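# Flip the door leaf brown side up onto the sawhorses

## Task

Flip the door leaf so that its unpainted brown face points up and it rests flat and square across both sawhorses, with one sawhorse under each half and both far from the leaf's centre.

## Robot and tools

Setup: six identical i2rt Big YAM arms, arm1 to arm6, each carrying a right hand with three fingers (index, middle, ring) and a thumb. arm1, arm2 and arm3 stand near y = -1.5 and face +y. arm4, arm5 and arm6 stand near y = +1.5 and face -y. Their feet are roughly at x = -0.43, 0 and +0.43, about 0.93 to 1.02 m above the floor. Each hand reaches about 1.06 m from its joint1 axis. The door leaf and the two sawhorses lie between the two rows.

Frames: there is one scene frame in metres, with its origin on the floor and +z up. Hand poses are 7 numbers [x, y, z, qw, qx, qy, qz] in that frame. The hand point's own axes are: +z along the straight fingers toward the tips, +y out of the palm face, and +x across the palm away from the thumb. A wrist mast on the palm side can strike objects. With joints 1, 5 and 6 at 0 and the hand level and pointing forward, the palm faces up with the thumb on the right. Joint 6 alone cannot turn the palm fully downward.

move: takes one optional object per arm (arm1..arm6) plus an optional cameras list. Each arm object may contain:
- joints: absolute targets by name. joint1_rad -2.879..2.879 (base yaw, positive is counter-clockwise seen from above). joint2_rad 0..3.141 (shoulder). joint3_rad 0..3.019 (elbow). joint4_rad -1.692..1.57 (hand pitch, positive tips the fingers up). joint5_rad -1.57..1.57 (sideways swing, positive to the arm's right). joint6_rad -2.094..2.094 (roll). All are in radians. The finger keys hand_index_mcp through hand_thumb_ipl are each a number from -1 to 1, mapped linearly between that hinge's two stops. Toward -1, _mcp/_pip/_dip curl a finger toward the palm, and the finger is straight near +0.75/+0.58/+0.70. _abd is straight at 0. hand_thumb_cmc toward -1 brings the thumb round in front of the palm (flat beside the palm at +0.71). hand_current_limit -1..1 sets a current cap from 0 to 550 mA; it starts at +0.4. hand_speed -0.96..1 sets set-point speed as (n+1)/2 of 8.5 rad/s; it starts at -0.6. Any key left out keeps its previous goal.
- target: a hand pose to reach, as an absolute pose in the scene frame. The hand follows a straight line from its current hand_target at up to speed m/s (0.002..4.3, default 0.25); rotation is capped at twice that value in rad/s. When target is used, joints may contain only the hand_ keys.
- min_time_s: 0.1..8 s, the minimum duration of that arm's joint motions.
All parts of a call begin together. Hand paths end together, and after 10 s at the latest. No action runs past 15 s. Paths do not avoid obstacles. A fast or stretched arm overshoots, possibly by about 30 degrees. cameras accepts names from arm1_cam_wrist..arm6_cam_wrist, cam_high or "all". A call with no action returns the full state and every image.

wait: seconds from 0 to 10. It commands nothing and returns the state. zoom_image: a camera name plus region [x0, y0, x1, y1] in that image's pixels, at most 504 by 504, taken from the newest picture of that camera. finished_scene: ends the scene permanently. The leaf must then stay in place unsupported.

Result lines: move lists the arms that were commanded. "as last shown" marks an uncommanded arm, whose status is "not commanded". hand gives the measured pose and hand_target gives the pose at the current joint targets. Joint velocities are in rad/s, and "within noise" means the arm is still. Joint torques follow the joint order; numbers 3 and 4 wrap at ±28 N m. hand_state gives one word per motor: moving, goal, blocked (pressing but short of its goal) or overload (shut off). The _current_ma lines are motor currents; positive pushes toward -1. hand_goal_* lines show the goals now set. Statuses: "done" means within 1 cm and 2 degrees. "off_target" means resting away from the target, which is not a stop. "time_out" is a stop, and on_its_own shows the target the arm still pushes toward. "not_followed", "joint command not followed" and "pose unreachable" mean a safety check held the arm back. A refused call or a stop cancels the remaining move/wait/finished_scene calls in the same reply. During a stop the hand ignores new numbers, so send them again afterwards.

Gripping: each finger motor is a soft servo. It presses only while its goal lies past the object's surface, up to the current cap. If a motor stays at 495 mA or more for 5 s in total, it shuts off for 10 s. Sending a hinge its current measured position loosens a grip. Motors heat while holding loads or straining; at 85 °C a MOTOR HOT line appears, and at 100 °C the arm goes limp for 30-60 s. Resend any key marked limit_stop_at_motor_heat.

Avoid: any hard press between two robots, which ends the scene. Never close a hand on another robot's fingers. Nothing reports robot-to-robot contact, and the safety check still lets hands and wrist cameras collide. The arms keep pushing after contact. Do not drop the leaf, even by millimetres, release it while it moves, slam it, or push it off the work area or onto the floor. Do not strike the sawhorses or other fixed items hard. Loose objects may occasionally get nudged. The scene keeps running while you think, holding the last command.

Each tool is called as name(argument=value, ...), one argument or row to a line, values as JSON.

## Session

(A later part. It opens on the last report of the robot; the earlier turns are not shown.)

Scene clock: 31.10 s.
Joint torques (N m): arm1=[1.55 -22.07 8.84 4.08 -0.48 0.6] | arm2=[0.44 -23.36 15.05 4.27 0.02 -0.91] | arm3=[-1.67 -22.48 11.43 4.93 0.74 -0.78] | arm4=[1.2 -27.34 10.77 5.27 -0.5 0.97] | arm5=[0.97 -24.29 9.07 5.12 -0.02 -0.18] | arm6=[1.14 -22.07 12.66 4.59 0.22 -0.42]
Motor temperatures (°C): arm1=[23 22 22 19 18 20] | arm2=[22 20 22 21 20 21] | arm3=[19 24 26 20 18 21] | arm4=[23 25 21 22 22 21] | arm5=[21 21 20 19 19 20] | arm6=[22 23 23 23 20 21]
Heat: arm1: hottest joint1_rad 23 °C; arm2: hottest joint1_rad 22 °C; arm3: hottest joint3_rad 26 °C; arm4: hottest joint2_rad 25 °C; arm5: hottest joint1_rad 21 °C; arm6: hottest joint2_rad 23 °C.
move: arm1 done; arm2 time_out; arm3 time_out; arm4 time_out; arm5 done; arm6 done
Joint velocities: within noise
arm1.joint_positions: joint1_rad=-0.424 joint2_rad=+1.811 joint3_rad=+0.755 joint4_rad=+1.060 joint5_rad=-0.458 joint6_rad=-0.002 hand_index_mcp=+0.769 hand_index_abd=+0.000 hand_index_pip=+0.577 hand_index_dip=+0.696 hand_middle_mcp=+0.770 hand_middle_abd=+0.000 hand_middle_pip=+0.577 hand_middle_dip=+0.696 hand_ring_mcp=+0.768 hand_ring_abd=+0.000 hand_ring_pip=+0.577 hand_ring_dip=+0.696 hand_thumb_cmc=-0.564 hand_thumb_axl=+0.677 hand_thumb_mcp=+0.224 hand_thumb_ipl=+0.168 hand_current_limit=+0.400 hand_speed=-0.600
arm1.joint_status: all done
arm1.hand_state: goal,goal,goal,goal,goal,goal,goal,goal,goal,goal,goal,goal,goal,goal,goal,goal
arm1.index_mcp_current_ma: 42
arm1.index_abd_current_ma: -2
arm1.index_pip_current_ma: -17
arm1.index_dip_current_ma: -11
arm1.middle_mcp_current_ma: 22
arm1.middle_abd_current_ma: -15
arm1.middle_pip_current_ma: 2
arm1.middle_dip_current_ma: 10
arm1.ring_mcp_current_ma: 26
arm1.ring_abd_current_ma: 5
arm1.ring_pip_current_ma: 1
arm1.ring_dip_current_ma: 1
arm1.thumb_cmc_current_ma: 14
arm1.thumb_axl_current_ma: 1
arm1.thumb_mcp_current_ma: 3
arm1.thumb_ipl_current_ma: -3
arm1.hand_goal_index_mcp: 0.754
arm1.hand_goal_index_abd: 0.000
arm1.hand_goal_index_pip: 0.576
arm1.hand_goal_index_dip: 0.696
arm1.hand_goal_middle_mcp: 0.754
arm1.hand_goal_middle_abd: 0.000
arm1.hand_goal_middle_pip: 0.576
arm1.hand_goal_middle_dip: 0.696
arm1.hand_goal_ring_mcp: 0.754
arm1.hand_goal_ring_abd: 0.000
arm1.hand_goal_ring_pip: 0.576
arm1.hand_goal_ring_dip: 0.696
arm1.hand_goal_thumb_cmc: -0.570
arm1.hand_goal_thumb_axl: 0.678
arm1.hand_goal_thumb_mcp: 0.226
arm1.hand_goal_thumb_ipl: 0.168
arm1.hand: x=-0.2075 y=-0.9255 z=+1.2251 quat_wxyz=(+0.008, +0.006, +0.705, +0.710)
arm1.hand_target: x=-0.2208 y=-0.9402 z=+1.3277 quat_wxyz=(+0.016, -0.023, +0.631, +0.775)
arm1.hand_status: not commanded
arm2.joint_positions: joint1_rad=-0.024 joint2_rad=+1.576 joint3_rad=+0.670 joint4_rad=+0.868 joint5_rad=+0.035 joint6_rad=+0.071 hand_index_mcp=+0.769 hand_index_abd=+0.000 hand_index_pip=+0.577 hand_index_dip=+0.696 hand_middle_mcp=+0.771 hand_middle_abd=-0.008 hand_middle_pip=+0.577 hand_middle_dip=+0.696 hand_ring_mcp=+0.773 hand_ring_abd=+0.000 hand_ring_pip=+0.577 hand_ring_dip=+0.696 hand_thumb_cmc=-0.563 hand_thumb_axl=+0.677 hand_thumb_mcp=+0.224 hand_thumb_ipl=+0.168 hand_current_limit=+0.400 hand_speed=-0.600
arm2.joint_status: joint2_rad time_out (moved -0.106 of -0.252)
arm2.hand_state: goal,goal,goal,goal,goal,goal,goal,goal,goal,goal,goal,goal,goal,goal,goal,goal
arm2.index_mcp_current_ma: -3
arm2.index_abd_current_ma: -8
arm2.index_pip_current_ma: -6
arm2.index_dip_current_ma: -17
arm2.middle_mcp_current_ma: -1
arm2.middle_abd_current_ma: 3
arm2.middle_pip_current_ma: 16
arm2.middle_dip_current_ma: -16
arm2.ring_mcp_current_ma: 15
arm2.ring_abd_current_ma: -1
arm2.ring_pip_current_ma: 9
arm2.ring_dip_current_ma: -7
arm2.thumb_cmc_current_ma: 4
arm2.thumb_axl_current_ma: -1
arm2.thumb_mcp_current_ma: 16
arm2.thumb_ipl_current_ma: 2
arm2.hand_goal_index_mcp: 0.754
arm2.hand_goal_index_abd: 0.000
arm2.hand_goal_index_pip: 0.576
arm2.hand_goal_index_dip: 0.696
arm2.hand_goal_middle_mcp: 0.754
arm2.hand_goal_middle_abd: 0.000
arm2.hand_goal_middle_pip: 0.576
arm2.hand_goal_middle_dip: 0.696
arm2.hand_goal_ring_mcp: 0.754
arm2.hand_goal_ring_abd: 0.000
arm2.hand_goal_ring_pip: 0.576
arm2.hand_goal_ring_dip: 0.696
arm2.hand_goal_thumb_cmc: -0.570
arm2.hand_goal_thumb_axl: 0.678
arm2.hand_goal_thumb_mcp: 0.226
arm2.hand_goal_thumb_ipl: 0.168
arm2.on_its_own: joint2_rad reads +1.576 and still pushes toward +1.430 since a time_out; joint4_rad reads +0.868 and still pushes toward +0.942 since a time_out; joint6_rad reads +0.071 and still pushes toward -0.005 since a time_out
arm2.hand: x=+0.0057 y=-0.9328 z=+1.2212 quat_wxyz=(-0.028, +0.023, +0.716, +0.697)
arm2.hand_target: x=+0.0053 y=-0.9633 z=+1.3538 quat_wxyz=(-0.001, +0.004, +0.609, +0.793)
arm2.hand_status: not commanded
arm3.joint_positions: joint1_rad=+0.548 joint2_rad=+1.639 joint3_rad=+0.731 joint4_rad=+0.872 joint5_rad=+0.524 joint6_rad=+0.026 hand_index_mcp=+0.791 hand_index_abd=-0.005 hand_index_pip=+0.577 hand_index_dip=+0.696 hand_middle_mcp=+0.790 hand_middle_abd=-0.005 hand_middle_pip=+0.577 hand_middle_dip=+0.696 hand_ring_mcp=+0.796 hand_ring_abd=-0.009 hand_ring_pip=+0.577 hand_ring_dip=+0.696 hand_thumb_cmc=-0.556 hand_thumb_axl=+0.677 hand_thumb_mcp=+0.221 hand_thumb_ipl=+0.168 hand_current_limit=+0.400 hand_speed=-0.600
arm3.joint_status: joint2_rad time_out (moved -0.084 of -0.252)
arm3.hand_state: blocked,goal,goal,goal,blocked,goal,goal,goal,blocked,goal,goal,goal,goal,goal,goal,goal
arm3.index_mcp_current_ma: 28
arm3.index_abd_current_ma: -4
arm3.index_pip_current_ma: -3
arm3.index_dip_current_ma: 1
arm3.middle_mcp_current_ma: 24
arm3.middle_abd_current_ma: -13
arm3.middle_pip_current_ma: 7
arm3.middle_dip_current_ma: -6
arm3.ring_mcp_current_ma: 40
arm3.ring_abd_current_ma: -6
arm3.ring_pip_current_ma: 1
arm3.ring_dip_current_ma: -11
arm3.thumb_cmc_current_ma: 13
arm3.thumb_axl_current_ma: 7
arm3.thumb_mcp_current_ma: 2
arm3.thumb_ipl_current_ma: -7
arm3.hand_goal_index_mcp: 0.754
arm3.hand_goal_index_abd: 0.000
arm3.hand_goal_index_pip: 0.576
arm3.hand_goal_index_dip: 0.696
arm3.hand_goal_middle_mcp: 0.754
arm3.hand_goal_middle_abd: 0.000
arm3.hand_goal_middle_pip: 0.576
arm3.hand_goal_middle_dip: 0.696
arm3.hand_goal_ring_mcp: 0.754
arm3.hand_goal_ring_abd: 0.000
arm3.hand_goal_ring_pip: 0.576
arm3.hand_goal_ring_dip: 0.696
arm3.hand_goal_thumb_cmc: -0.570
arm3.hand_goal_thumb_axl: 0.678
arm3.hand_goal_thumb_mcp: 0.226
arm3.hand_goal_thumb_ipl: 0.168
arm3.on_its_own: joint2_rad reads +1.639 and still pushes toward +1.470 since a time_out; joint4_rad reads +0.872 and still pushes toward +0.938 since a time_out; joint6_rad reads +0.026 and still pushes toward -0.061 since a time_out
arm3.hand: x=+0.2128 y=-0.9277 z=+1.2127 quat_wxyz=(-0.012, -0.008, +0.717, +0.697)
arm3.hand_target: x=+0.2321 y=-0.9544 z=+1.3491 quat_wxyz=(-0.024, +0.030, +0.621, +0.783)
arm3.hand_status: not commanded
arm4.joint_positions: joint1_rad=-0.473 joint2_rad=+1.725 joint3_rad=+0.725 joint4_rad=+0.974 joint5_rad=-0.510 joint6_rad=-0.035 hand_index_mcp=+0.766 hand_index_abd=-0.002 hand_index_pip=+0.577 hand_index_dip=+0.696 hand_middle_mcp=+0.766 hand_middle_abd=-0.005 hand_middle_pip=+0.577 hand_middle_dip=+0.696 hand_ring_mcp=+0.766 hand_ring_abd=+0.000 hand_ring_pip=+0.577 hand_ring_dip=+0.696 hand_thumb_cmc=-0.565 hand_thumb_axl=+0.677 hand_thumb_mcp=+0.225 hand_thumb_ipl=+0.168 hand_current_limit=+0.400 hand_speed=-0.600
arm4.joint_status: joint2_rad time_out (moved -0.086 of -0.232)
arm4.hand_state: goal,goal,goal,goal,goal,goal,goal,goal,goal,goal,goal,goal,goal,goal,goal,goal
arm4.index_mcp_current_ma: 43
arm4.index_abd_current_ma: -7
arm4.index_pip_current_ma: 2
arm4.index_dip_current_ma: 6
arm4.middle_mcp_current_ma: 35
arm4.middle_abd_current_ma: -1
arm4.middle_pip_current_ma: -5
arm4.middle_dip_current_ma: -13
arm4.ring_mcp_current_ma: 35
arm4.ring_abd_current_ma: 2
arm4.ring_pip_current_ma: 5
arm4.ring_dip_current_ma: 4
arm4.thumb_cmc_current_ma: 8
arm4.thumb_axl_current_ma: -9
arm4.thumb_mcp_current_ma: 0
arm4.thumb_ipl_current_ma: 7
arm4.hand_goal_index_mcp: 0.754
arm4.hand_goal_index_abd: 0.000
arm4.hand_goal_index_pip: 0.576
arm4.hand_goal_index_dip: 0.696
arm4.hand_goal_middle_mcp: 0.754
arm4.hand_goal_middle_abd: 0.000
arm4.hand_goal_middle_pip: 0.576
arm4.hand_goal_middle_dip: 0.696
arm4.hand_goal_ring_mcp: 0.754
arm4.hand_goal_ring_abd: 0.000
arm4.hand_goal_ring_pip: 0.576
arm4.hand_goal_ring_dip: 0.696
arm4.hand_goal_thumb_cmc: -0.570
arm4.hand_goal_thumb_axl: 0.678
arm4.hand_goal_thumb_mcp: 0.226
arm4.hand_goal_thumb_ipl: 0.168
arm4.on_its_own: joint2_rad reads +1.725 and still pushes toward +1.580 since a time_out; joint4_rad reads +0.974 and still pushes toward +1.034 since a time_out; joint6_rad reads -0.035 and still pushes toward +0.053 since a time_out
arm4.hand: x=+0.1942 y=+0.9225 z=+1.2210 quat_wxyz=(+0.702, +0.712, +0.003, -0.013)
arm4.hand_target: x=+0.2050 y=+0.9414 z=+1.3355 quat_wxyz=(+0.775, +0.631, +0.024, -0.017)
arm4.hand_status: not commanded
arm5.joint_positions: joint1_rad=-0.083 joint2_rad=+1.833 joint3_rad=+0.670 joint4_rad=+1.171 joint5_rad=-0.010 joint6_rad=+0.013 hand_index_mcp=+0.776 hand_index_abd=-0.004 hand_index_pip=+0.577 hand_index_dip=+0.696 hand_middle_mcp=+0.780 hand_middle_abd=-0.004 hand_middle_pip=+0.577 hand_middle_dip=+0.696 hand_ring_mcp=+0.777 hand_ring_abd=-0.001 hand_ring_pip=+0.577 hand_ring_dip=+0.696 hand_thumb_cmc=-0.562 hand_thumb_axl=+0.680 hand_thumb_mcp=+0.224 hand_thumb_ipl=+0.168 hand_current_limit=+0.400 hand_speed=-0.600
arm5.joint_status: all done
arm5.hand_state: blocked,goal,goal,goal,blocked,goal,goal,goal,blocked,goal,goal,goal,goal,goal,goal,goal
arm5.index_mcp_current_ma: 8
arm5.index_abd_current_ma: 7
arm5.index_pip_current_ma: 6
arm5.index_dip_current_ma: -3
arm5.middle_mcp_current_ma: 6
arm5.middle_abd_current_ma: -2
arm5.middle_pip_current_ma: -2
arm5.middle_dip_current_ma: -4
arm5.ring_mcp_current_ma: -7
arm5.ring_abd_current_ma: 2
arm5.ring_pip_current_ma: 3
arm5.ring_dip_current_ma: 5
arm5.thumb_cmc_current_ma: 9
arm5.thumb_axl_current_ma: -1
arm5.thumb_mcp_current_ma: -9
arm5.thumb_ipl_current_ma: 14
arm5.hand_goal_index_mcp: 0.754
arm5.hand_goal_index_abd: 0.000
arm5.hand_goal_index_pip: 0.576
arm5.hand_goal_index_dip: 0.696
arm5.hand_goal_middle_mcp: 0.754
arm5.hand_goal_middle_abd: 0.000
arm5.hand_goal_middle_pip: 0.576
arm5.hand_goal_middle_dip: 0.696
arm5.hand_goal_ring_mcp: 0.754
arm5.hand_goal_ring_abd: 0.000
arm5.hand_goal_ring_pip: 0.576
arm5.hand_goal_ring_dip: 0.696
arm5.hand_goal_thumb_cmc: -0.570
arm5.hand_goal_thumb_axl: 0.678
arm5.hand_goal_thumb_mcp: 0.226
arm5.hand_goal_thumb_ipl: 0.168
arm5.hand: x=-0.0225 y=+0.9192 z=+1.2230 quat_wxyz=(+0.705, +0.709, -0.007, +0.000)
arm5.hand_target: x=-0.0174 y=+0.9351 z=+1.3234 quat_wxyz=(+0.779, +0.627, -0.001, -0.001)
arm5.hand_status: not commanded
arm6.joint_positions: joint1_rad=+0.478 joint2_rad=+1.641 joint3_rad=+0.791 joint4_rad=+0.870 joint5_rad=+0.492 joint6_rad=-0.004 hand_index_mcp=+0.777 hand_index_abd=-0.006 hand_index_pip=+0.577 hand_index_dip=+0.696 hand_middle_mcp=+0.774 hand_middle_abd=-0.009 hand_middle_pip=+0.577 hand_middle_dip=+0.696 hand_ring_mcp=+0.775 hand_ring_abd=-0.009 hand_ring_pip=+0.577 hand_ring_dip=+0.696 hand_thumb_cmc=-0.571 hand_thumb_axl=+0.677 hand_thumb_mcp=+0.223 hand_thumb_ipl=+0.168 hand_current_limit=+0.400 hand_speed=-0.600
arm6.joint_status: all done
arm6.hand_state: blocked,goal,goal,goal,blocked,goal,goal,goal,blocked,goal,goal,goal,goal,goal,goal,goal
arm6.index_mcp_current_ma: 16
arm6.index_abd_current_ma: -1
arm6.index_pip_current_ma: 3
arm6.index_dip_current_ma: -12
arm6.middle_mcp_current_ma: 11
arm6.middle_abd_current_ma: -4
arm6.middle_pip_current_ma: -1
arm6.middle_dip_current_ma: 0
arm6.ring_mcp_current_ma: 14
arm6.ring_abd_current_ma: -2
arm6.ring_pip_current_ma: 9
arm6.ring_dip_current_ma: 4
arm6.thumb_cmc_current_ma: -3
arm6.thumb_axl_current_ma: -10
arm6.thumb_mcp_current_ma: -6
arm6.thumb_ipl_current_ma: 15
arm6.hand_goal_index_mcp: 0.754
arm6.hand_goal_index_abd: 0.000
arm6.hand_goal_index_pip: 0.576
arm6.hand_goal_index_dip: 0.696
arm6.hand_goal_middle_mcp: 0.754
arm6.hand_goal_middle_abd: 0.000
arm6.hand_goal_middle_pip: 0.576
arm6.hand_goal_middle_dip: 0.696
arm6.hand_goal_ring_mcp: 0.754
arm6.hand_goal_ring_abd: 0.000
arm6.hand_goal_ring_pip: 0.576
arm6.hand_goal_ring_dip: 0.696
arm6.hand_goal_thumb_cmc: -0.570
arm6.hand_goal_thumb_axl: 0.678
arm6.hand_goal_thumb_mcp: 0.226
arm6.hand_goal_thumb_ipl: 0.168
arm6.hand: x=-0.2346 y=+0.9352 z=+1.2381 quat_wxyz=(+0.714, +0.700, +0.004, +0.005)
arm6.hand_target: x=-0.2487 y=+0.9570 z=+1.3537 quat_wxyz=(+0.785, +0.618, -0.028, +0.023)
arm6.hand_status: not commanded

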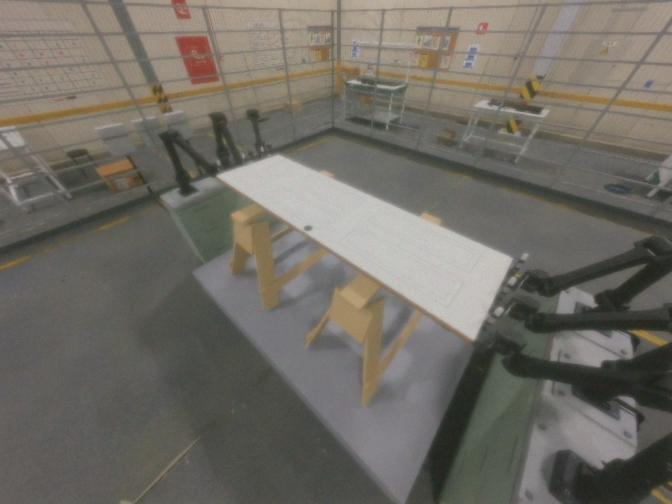

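move(
  arm1={"target": [-0.321, -0.940, 1.330, 0, 0, 0.6361, 0.7716], "speed": 0.1},
  arm2={"target": [-0.095, -0.945, 1.330, 0, 0, 0.6361, 0.7716], "speed": 0.1},
  arm3={"target": [0.125, -0.945, 1.330, 0, 0, 0.6361, 0.7716], "speed": 0.1},
  arm4={"target": [0.100, 0.938, 1.330, 0.7716, 0.6361, 0, 0], "speed": 0.1},
  arm5={"target": [-0.117, 0.935, 1.330, 0.7716, 0.6361, 0, 0], "speed": 0.1},
  arm6={"target": [-0.340, 0.940, 1.335, 0.7716, 0.6361, 0, 0], "speed": 0.1},
  cameras=["arm1_cam_wrist", "arm3_cam_wrist", "arm4_cam_wrist", "arm6_cam_wrist", "cam_high"],
)

Scene clock: 33.83 s.
Joint torques (N m): arm1=[3.25 -19.02 7.35 6.19 -0.56 0.85] | arm2=[2.43 -18.08 14.22 4.14 0.23 -1.03] | arm3=[-0.15 -16.91 12.85 3.82 0.59 -0.72] | arm4=[0.26 -22.24 13.63 6.49 -0.72 1.01] | arm5=[-0.5 -20.6 10 7.64 -0.33 0.09] | arm6=[0.03 -18.08 10.03 6.95 0.38 -0.46]
Motor temperatures (°C): arm1=[23 22 22 19 18 20] | arm2=[22 21 23 22 20 21] | arm3=[19 24 27 21 18 22] | arm4=[23 25 22 22 22 21] | arm5=[21 21 20 20 19 20] | arm6=[22 23 23 23 20 21]
Heat: arm1: hottest joint1_rad 23 °C; arm2: hottest joint3_rad 23 °C; arm3: hottest joint3_rad 27 °C; arm4: hottest joint2_rad 25 °C; arm5: hottest joint1_rad 21 °C; arm6: hottest joint2_rad 23 °C.
move: arm1 off_target; arm2 off_target; arm3 off_target; arm4 off_target; arm5 off_target; arm6 off_target
Joint velocities: within noise
arm1.joint_positions: joint1_rad=-0.242 joint2_rad=+1.859 joint3_rad=+0.622 joint4_rad=+1.183 joint5_rad=-0.250 joint6_rad=-0.023 hand_index_mcp=+0.770 hand_index_abd=+0.000 hand_index_pip=+0.577 hand_index_dip=+0.696 hand_middle_mcp=+0.771 hand_middle_abd=+0.000 hand_middle_pip=+0.577 hand_middle_dip=+0.696 hand_ring_mcp=+0.768 hand_ring_abd=+0.000 hand_ring_pip=+0.577 hand_ring_dip=+0.696 hand_thumb_cmc=-0.564 hand_thumb_axl=+0.677 hand_thumb_mcp=+0.224 hand_thumb_ipl=+0.168 hand_current_limit=+0.400 hand_speed=-0.600
arm1.joint_status: not commanded
arm1.hand_state: goal,goal,goal,goal,goal,goal,goal,goal,goal,goal,goal,goal,goal,goal,goal,goal
arm1.index_mcp_current_ma: 40
arm1.index_abd_current_ma: -4
arm1.index_pip_current_ma: -7
arm1.index_dip_current_ma: -12
arm1.middle_mcp_current_ma: 16
arm1.middle_abd_current_ma: -1
arm1.middle_pip_current_ma: 15
arm1.middle_dip_current_ma: 9
arm1.ring_mcp_current_ma: 34
arm1.ring_abd_current_ma: -6
arm1.ring_pip_current_ma: 4
arm1.ring_dip_current_ma: 4
arm1.thumb_cmc_current_ma: 5
arm1.thumb_axl_current_ma: -10
arm1.thumb_mcp_current_ma: 3
arm1.thumb_ipl_current_ma: -10
arm1.hand_goal_index_mcp: 0.754
arm1.hand_goal_index_abd: 0.000
arm1.hand_goal_index_pip: 0.576
arm1.hand_goal_index_dip: 0.696
arm1.hand_goal_middle_mcp: 0.754
arm1.hand_goal_middle_abd: 0.000
arm1.hand_goal_middle_pip: 0.576
arm1.hand_goal_middle_dip: 0.696
arm1.hand_goal_ring_mcp: 0.754
arm1.hand_goal_ring_abd: 0.000
arm1.hand_goal_ring_pip: 0.576
arm1.hand_goal_ring_dip: 0.696
arm1.hand_goal_thumb_cmc: -0.570
arm1.hand_goal_thumb_axl: 0.678
arm1.hand_goal_thumb_mcp: 0.226
arm1.hand_goal_thumb_ipl: 0.168
arm1.hand: x=-0.2909 y=-0.9356 z=+1.1751 quat_wxyz=(+0.018, +0.013, +0.724, +0.690)
arm1.hand_target: x=-0.3100 y=-0.9431 z=+1.2665 quat_wxyz=(-0.003, -0.003, +0.638, +0.770)
arm1.hand_status: off_target (0.158 m and 14.0 deg from the pose sent, 0.155 m and 10.7 deg at the start; pose on its path clipped on 73 of 73 steps)
arm2.joint_positions: joint1_rad=+0.169 joint2_rad=+1.687 joint3_rad=+0.633 joint4_rad=+1.012 joint5_rad=+0.249 joint6_rad=+0.047 hand_index_mcp=+0.772 hand_index_abd=+0.000 hand_index_pip=+0.577 hand_index_dip=+0.696 hand_middle_mcp=+0.773 hand_middle_abd=+0.001 hand_middle_pip=+0.577 hand_middle_dip=+0.696 hand_ring_mcp=+0.775 hand_ring_abd=+0.001 hand_ring_pip=+0.577 hand_ring_dip=+0.696 hand_thumb_cmc=-0.563 hand_thumb_axl=+0.677 hand_thumb_mcp=+0.224 hand_thumb_ipl=+0.168 hand_current_limit=+0.400 hand_speed=-0.600
arm2.joint_status: not commanded
arm2.hand_state: goal,goal,goal,goal,goal,goal,goal,goal,blocked,goal,goal,goal,goal,goal,goal,goal
arm2.index_mcp_current_ma: 3
arm2.index_abd_current_ma: -12
arm2.index_pip_current_ma: -8
arm2.index_dip_current_ma: -7
arm2.middle_mcp_current_ma: 3
arm2.middle_abd_current_ma: 3
arm2.middle_pip_current_ma: 6
arm2.middle_dip_current_ma: -12
arm2.ring_mcp_current_ma: 15
arm2.ring_abd_current_ma: -10
arm2.ring_pip_current_ma: 2
arm2.ring_dip_current_ma: -1
arm2.thumb_cmc_current_ma: 11
arm2.thumb_axl_current_ma: 9
arm2.thumb_mcp_current_ma: 10
arm2.thumb_ipl_current_ma: 5
arm2.hand_goal_index_mcp: 0.754
arm2.hand_goal_index_abd: 0.000
arm2.hand_goal_index_pip: 0.576
arm2.hand_goal_index_dip: 0.696
arm2.hand_goal_middle_mcp: 0.754
arm2.hand_goal_middle_abd: 0.000
arm2.hand_goal_middle_pip: 0.576
arm2.hand_goal_middle_dip: 0.696
arm2.hand_goal_ring_mcp: 0.754
arm2.hand_goal_ring_abd: 0.000
arm2.hand_goal_ring_pip: 0.576
arm2.hand_goal_ring_dip: 0.696
arm2.hand_goal_thumb_cmc: -0.570
arm2.hand_goal_thumb_axl: 0.678
arm2.hand_goal_thumb_mcp: 0.226
arm2.hand_goal_thumb_ipl: 0.168
arm2.hand: x=-0.0686 y=-0.9483 z=+1.1798 quat_wxyz=(-0.009, +0.019, +0.717, +0.697)
arm2.hand_target: x=-0.0827 y=-0.9545 z=+1.2736 quat_wxyz=(+0.001, +0.005, +0.637, +0.770)
arm2.hand_status: off_target (0.153 m and 12.8 deg from the pose sent, 0.149 m and 13.1 deg at the start; pose on its path clipped on 73 of 73 steps)
arm3.joint_positions: joint1_rad=+0.692 joint2_rad=+1.785 joint3_rad=+0.760 joint4_rad=+1.040 joint5_rad=+0.682 joint6_rad=-0.073 hand_index_mcp=+0.795 hand_index_abd=-0.006 hand_index_pip=+0.578 hand_index_dip=+0.696 hand_middle_mcp=+0.797 hand_middle_abd=-0.011 hand_middle_pip=+0.578 hand_middle_dip=+0.696 hand_ring_mcp=+0.804 hand_ring_abd=-0.010 hand_ring_pip=+0.578 hand_ring_dip=+0.696 hand_thumb_cmc=-0.565 hand_thumb_axl=+0.677 hand_thumb_mcp=+0.223 hand_thumb_ipl=+0.175 hand_current_limit=+0.400 hand_speed=-0.600
arm3.joint_status: not commanded
arm3.hand_state: blocked,goal,goal,goal,blocked,goal,goal,goal,blocked,goal,goal,goal,goal,goal,goal,goal
arm3.index_mcp_current_ma: 34
arm3.index_abd_current_ma: -4
arm3.index_pip_current_ma: -2
arm3.index_dip_current_ma: 0
arm3.middle_mcp_current_ma: 31
arm3.middle_abd_current_ma: -14
arm3.middle_pip_current_ma: 9
arm3.middle_dip_current_ma: -5
arm3.ring_mcp_current_ma: 48
arm3.ring_abd_current_ma: -8
arm3.ring_pip_current_ma: 5
arm3.ring_dip_current_ma: -6
arm3.thumb_cmc_current_ma: 10
arm3.thumb_axl_current_ma: 9
arm3.thumb_mcp_current_ma: -2
arm3.thumb_ipl_current_ma: -2
arm3.hand_goal_index_mcp: 0.754
arm3.hand_goal_index_abd: 0.000
arm3.hand_goal_index_pip: 0.576
arm3.hand_goal_index_dip: 0.696
arm3.hand_goal_middle_mcp: 0.754
arm3.hand_goal_middle_abd: 0.000
arm3.hand_goal_middle_pip: 0.576
arm3.hand_goal_middle_dip: 0.696
arm3.hand_goal_ring_mcp: 0.754
arm3.hand_goal_ring_abd: 0.000
arm3.hand_goal_ring_pip: 0.576
arm3.hand_goal_ring_dip: 0.696
arm3.hand_goal_thumb_cmc: -0.570
arm3.hand_goal_thumb_axl: 0.678
arm3.hand_goal_thumb_mcp: 0.226
arm3.hand_goal_thumb_ipl: 0.168
arm3.hand: x=+0.1486 y=-0.9547 z=+1.1825 quat_wxyz=(+0.017, -0.028, +0.701, +0.712)
arm3.hand_target: x=+0.1403 y=-0.9571 z=+1.2773 quat_wxyz=(+0.000, +0.004, +0.638, +0.770)
arm3.hand_status: off_target (0.150 m and 10.8 deg from the pose sent, 0.148 m and 12.8 deg at the start; pose on its path clipped on 73 of 73 steps)
arm4.joint_positions: joint1_rad=-0.632 joint2_rad=+1.847 joint3_rad=+0.773 joint4_rad=+1.053 joint5_rad=-0.668 joint6_rad=+0.043 hand_index_mcp=+0.769 hand_index_abd=+0.004 hand_index_pip=+0.578 hand_index_dip=+0.696 hand_middle_mcp=+0.768 hand_middle_abd=+0.000 hand_middle_pip=+0.578 hand_middle_dip=+0.696 hand_ring_mcp=+0.770 hand_ring_abd=+0.000 hand_ring_pip=+0.577 hand_ring_dip=+0.696 hand_thumb_cmc=-0.565 hand_thumb_axl=+0.677 hand_thumb_mcp=+0.229 hand_thumb_ipl=+0.171 hand_current_limit=+0.400 hand_speed=-0.600
arm4.joint_status: not commanded
arm4.hand_state: goal,goal,goal,goal,goal,goal,goal,goal,goal,goal,goal,goal,goal,goal,goal,goal
arm4.index_mcp_current_ma: 48
arm4.index_abd_current_ma: -3
arm4.index_pip_current_ma: 5
arm4.index_dip_current_ma: 4
arm4.middle_mcp_current_ma: 47
arm4.middle_abd_current_ma: 13
arm4.middle_pip_current_ma: 16
arm4.middle_dip_current_ma: -9
arm4.ring_mcp_current_ma: 43
arm4.ring_abd_current_ma: 1
arm4.ring_pip_current_ma: -4
arm4.ring_dip_current_ma: -1
arm4.thumb_cmc_current_ma: 17
arm4.thumb_axl_current_ma: -7
arm4.thumb_mcp_current_ma: 20
arm4.thumb_ipl_current_ma: 20
arm4.hand_goal_index_mcp: 0.754
arm4.hand_goal_index_abd: 0.000
arm4.hand_goal_index_pip: 0.576
arm4.hand_goal_index_dip: 0.696
arm4.hand_goal_middle_mcp: 0.754
arm4.hand_goal_middle_abd: 0.000
arm4.hand_goal_middle_pip: 0.576
arm4.hand_goal_middle_dip: 0.696
arm4.hand_goal_ring_mcp: 0.754
arm4.hand_goal_ring_abd: 0.000
arm4.hand_goal_ring_pip: 0.576
arm4.hand_goal_ring_dip: 0.696
arm4.hand_goal_thumb_cmc: -0.570
arm4.hand_goal_thumb_axl: 0.678
arm4.hand_goal_thumb_mcp: 0.226
arm4.hand_goal_thumb_ipl: 0.168
arm4.hand: x=+0.1193 y=+0.9471 z=+1.1879 quat_wxyz=(+0.704, +0.710, -0.026, +0.014)
arm4.hand_target: x=+0.1129 y=+0.9488 z=+1.2830 quat_wxyz=(+0.768, +0.640, +0.005, +0.001)
arm4.hand_status: off_target (0.144 m and 11.9 deg from the pose sent, 0.145 m and 11.9 deg at the start; pose on its path clipped on 73 of 73 steps)
arm5.joint_positions: joint1_rad=-0.289 joint2_rad=+1.914 joint3_rad=+0.648 joint4_rad=+1.223 joint5_rad=-0.231 joint6_rad=+0.033 hand_index_mcp=+0.777 hand_index_abd=-0.009 hand_index_pip=+0.577 hand_index_dip=+0.696 hand_middle_mcp=+0.782 hand_middle_abd=-0.011 hand_middle_pip=+0.577 hand_middle_dip=+0.696 hand_ring_mcp=+0.778 hand_ring_abd=-0.004 hand_ring_pip=+0.577 hand_ring_dip=+0.696 hand_thumb_cmc=-0.562 hand_thumb_axl=+0.680 hand_thumb_mcp=+0.224 hand_thumb_ipl=+0.168 hand_current_limit=+0.400 hand_speed=-0.600
arm5.joint_status: not commanded
arm5.hand_state: blocked,goal,goal,goal,blocked,goal,goal,goal,blocked,goal,goal,goal,goal,goal,goal,goal
arm5.index_mcp_current_ma: 11
arm5.index_abd_current_ma: 9
arm5.index_pip_current_ma: 7
arm5.index_dip_current_ma: -3
arm5.middle_mcp_current_ma: 10
arm5.middle_abd_current_ma: 5
arm5.middle_pip_current_ma: 3
arm5.middle_dip_current_ma: -2
arm5.ring_mcp_current_ma: -4
arm5.ring_abd_current_ma: 0
arm5.ring_pip_current_ma: -1
arm5.ring_dip_current_ma: 6
arm5.thumb_cmc_current_ma: 8
arm5.thumb_axl_current_ma: 1
arm5.thumb_mcp_current_ma: -11
arm5.thumb_ipl_current_ma: 11
arm5.hand_goal_index_mcp: 0.754
arm5.hand_goal_index_abd: 0.000
arm5.hand_goal_index_pip: 0.576
arm5.hand_goal_index_dip: 0.696
arm5.hand_goal_middle_mcp: 0.754
arm5.hand_goal_middle_abd: 0.000
arm5.hand_goal_middle_pip: 0.576
arm5.hand_goal_middle_dip: 0.696
arm5.hand_goal_ring_mcp: 0.754
arm5.hand_goal_ring_abd: 0.000
arm5.hand_goal_ring_pip: 0.576
arm5.hand_goal_ring_dip: 0.696
arm5.hand_goal_thumb_cmc: -0.570
arm5.hand_goal_thumb_axl: 0.678
arm5.hand_goal_thumb_mcp: 0.226
arm5.hand_goal_thumb_ipl: 0.168
arm5.hand: x=-0.1046 y=+0.9348 z=+1.1819 quat_wxyz=(+0.687, +0.726, -0.013, +0.015)
arm5.hand_target: x=-0.1107 y=+0.9413 z=+1.2755 quat_wxyz=(+0.771, +0.637, +0.002, +0.000)
arm5.hand_status: off_target (0.149 m and 14.4 deg from the pose sent, 0.144 m and 11.3 deg at the start; pose on its path clipped on 73 of 73 steps)
arm6.joint_positions: joint1_rad=+0.289 joint2_rad=+1.664 joint3_rad=+0.676 joint4_rad=+0.945 joint5_rad=+0.280 joint6_rad=+0.000 hand_index_mcp=+0.779 hand_index_abd=-0.006 hand_index_pip=+0.577 hand_index_dip=+0.696 hand_middle_mcp=+0.776 hand_middle_abd=-0.009 hand_middle_pip=+0.577 hand_middle_dip=+0.696 hand_ring_mcp=+0.776 hand_ring_abd=-0.009 hand_ring_pip=+0.577 hand_ring_dip=+0.696 hand_thumb_cmc=-0.571 hand_thumb_axl=+0.677 hand_thumb_mcp=+0.223 hand_thumb_ipl=+0.168 hand_current_limit=+0.400 hand_speed=-0.600
arm6.joint_status: not commanded
arm6.hand_state: blocked,goal,goal,goal,blocked,goal,goal,goal,blocked,goal,goal,goal,goal,goal,goal,goal
arm6.index_mcp_current_ma: 14
arm6.index_abd_current_ma: 6
arm6.index_pip_current_ma: 3
arm6.index_dip_current_ma: -13
arm6.middle_mcp_current_ma: 13
arm6.middle_abd_current_ma: -5
arm6.middle_pip_current_ma: -7
arm6.middle_dip_current_ma: 1
arm6.ring_mcp_current_ma: 24
arm6.ring_abd_current_ma: 0
arm6.ring_pip_current_ma: 3
arm6.ring_dip_current_ma: 7
arm6.thumb_cmc_current_ma: 2
arm6.thumb_axl_current_ma: -6
arm6.thumb_mcp_current_ma: -3
arm6.thumb_ipl_current_ma: 4
arm6.hand_goal_index_mcp: 0.754
arm6.hand_goal_index_abd: 0.000
arm6.hand_goal_index_pip: 0.576
arm6.hand_goal_index_dip: 0.696
arm6.hand_goal_middle_mcp: 0.754
arm6.hand_goal_middle_abd: 0.000
arm6.hand_goal_middle_pip: 0.576
arm6.hand_goal_middle_dip: 0.696
arm6.hand_goal_ring_mcp: 0.754
arm6.hand_goal_ring_abd: 0.000
arm6.hand_goal_ring_pip: 0.576
arm6.hand_goal_ring_dip: 0.696
arm6.hand_goal_thumb_cmc: -0.570
arm6.hand_goal_thumb_axl: 0.678
arm6.hand_goal_thumb_mcp: 0.226
arm6.hand_goal_thumb_ipl: 0.168
arm6.hand: x=-0.3162 y=+0.9281 z=+1.1898 quat_wxyz=(+0.693, +0.720, +0.019, +0.007)
arm6.hand_target: x=-0.3332 y=+0.9416 z=+1.2822 quat_wxyz=(+0.770, +0.638, -0.002, -0.002)
arm6.hand_status: off_target (0.148 m and 13.4 deg from the pose sent, 0.143 m and 9.8 deg at the start; pose on its path clipped on 73 of 73 steps)
arm1_cam_wrist: T_world_to_cam=[[0.76724, -0.07401, 0.63708, -0.57118], [0.34538, -0.78932, -0.50763, -0.09512], [0.54043, 0.60951, -0.58003, 1.5331]] pos_world=[-0.35746, -1.05179, 1.20485]
arm3_cam_wrist: T_world_to_cam=[[0.75499, -0.03141, 0.65498, -0.88298], [0.43539, -0.72289, -0.53653, -0.17286], [0.49033, 0.69025, -0.5321, 1.33911]] pos_world=[0.0853, -1.07701, 1.19813]
arm4_cam_wrist: T_world_to_cam=[[-0.7731, 0.01028, 0.63421, -0.64188], [-0.41166, 0.75255, -0.51401, -0.10021], [-0.48255, -0.65846, -0.57756, 1.49363]] pos_world=[0.18327, 1.06551, 1.21823]
arm6_cam_wrist: T_world_to_cam=[[-0.77609, -0.08899, 0.62431, -0.86728], [-0.48173, 0.72254, -0.49586, -0.2774], [-0.40697, -0.68558, -0.60362, 1.354]] pos_world=[-0.25569, 1.05153, 1.22121]

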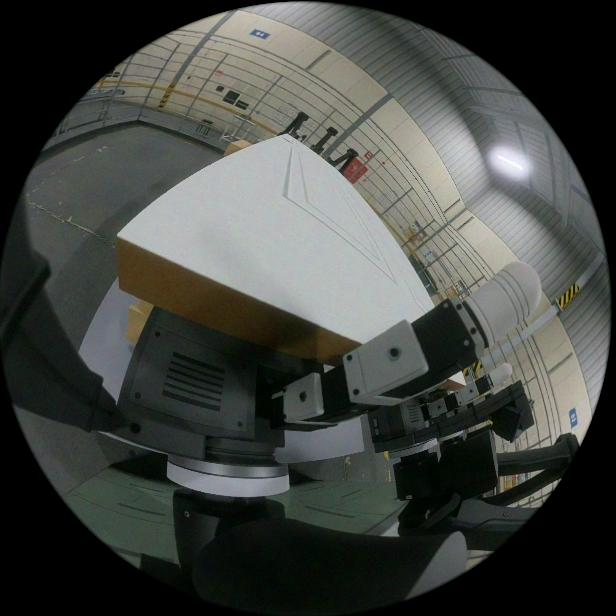

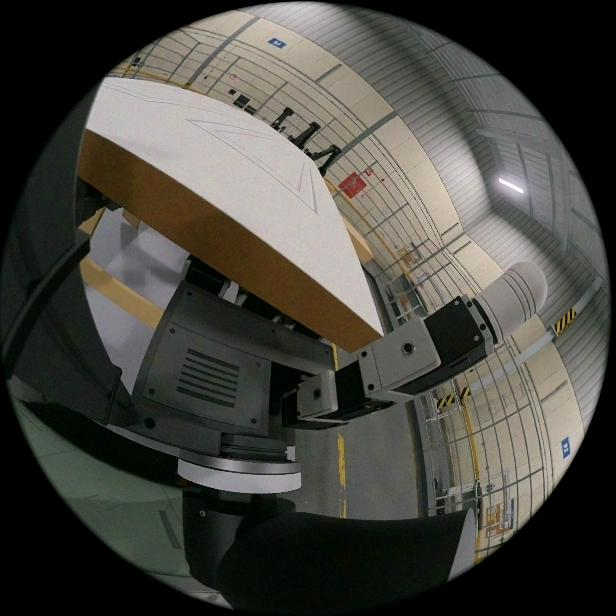

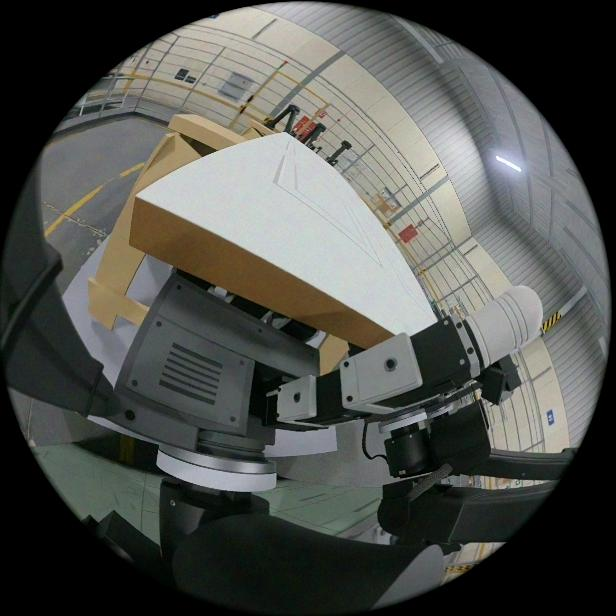

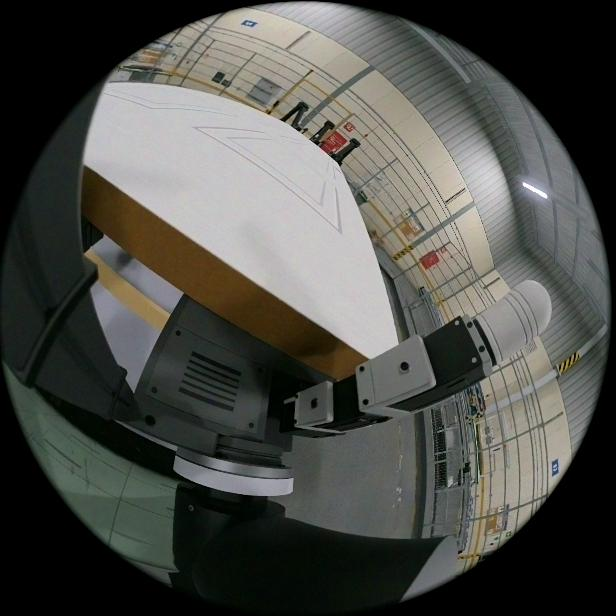

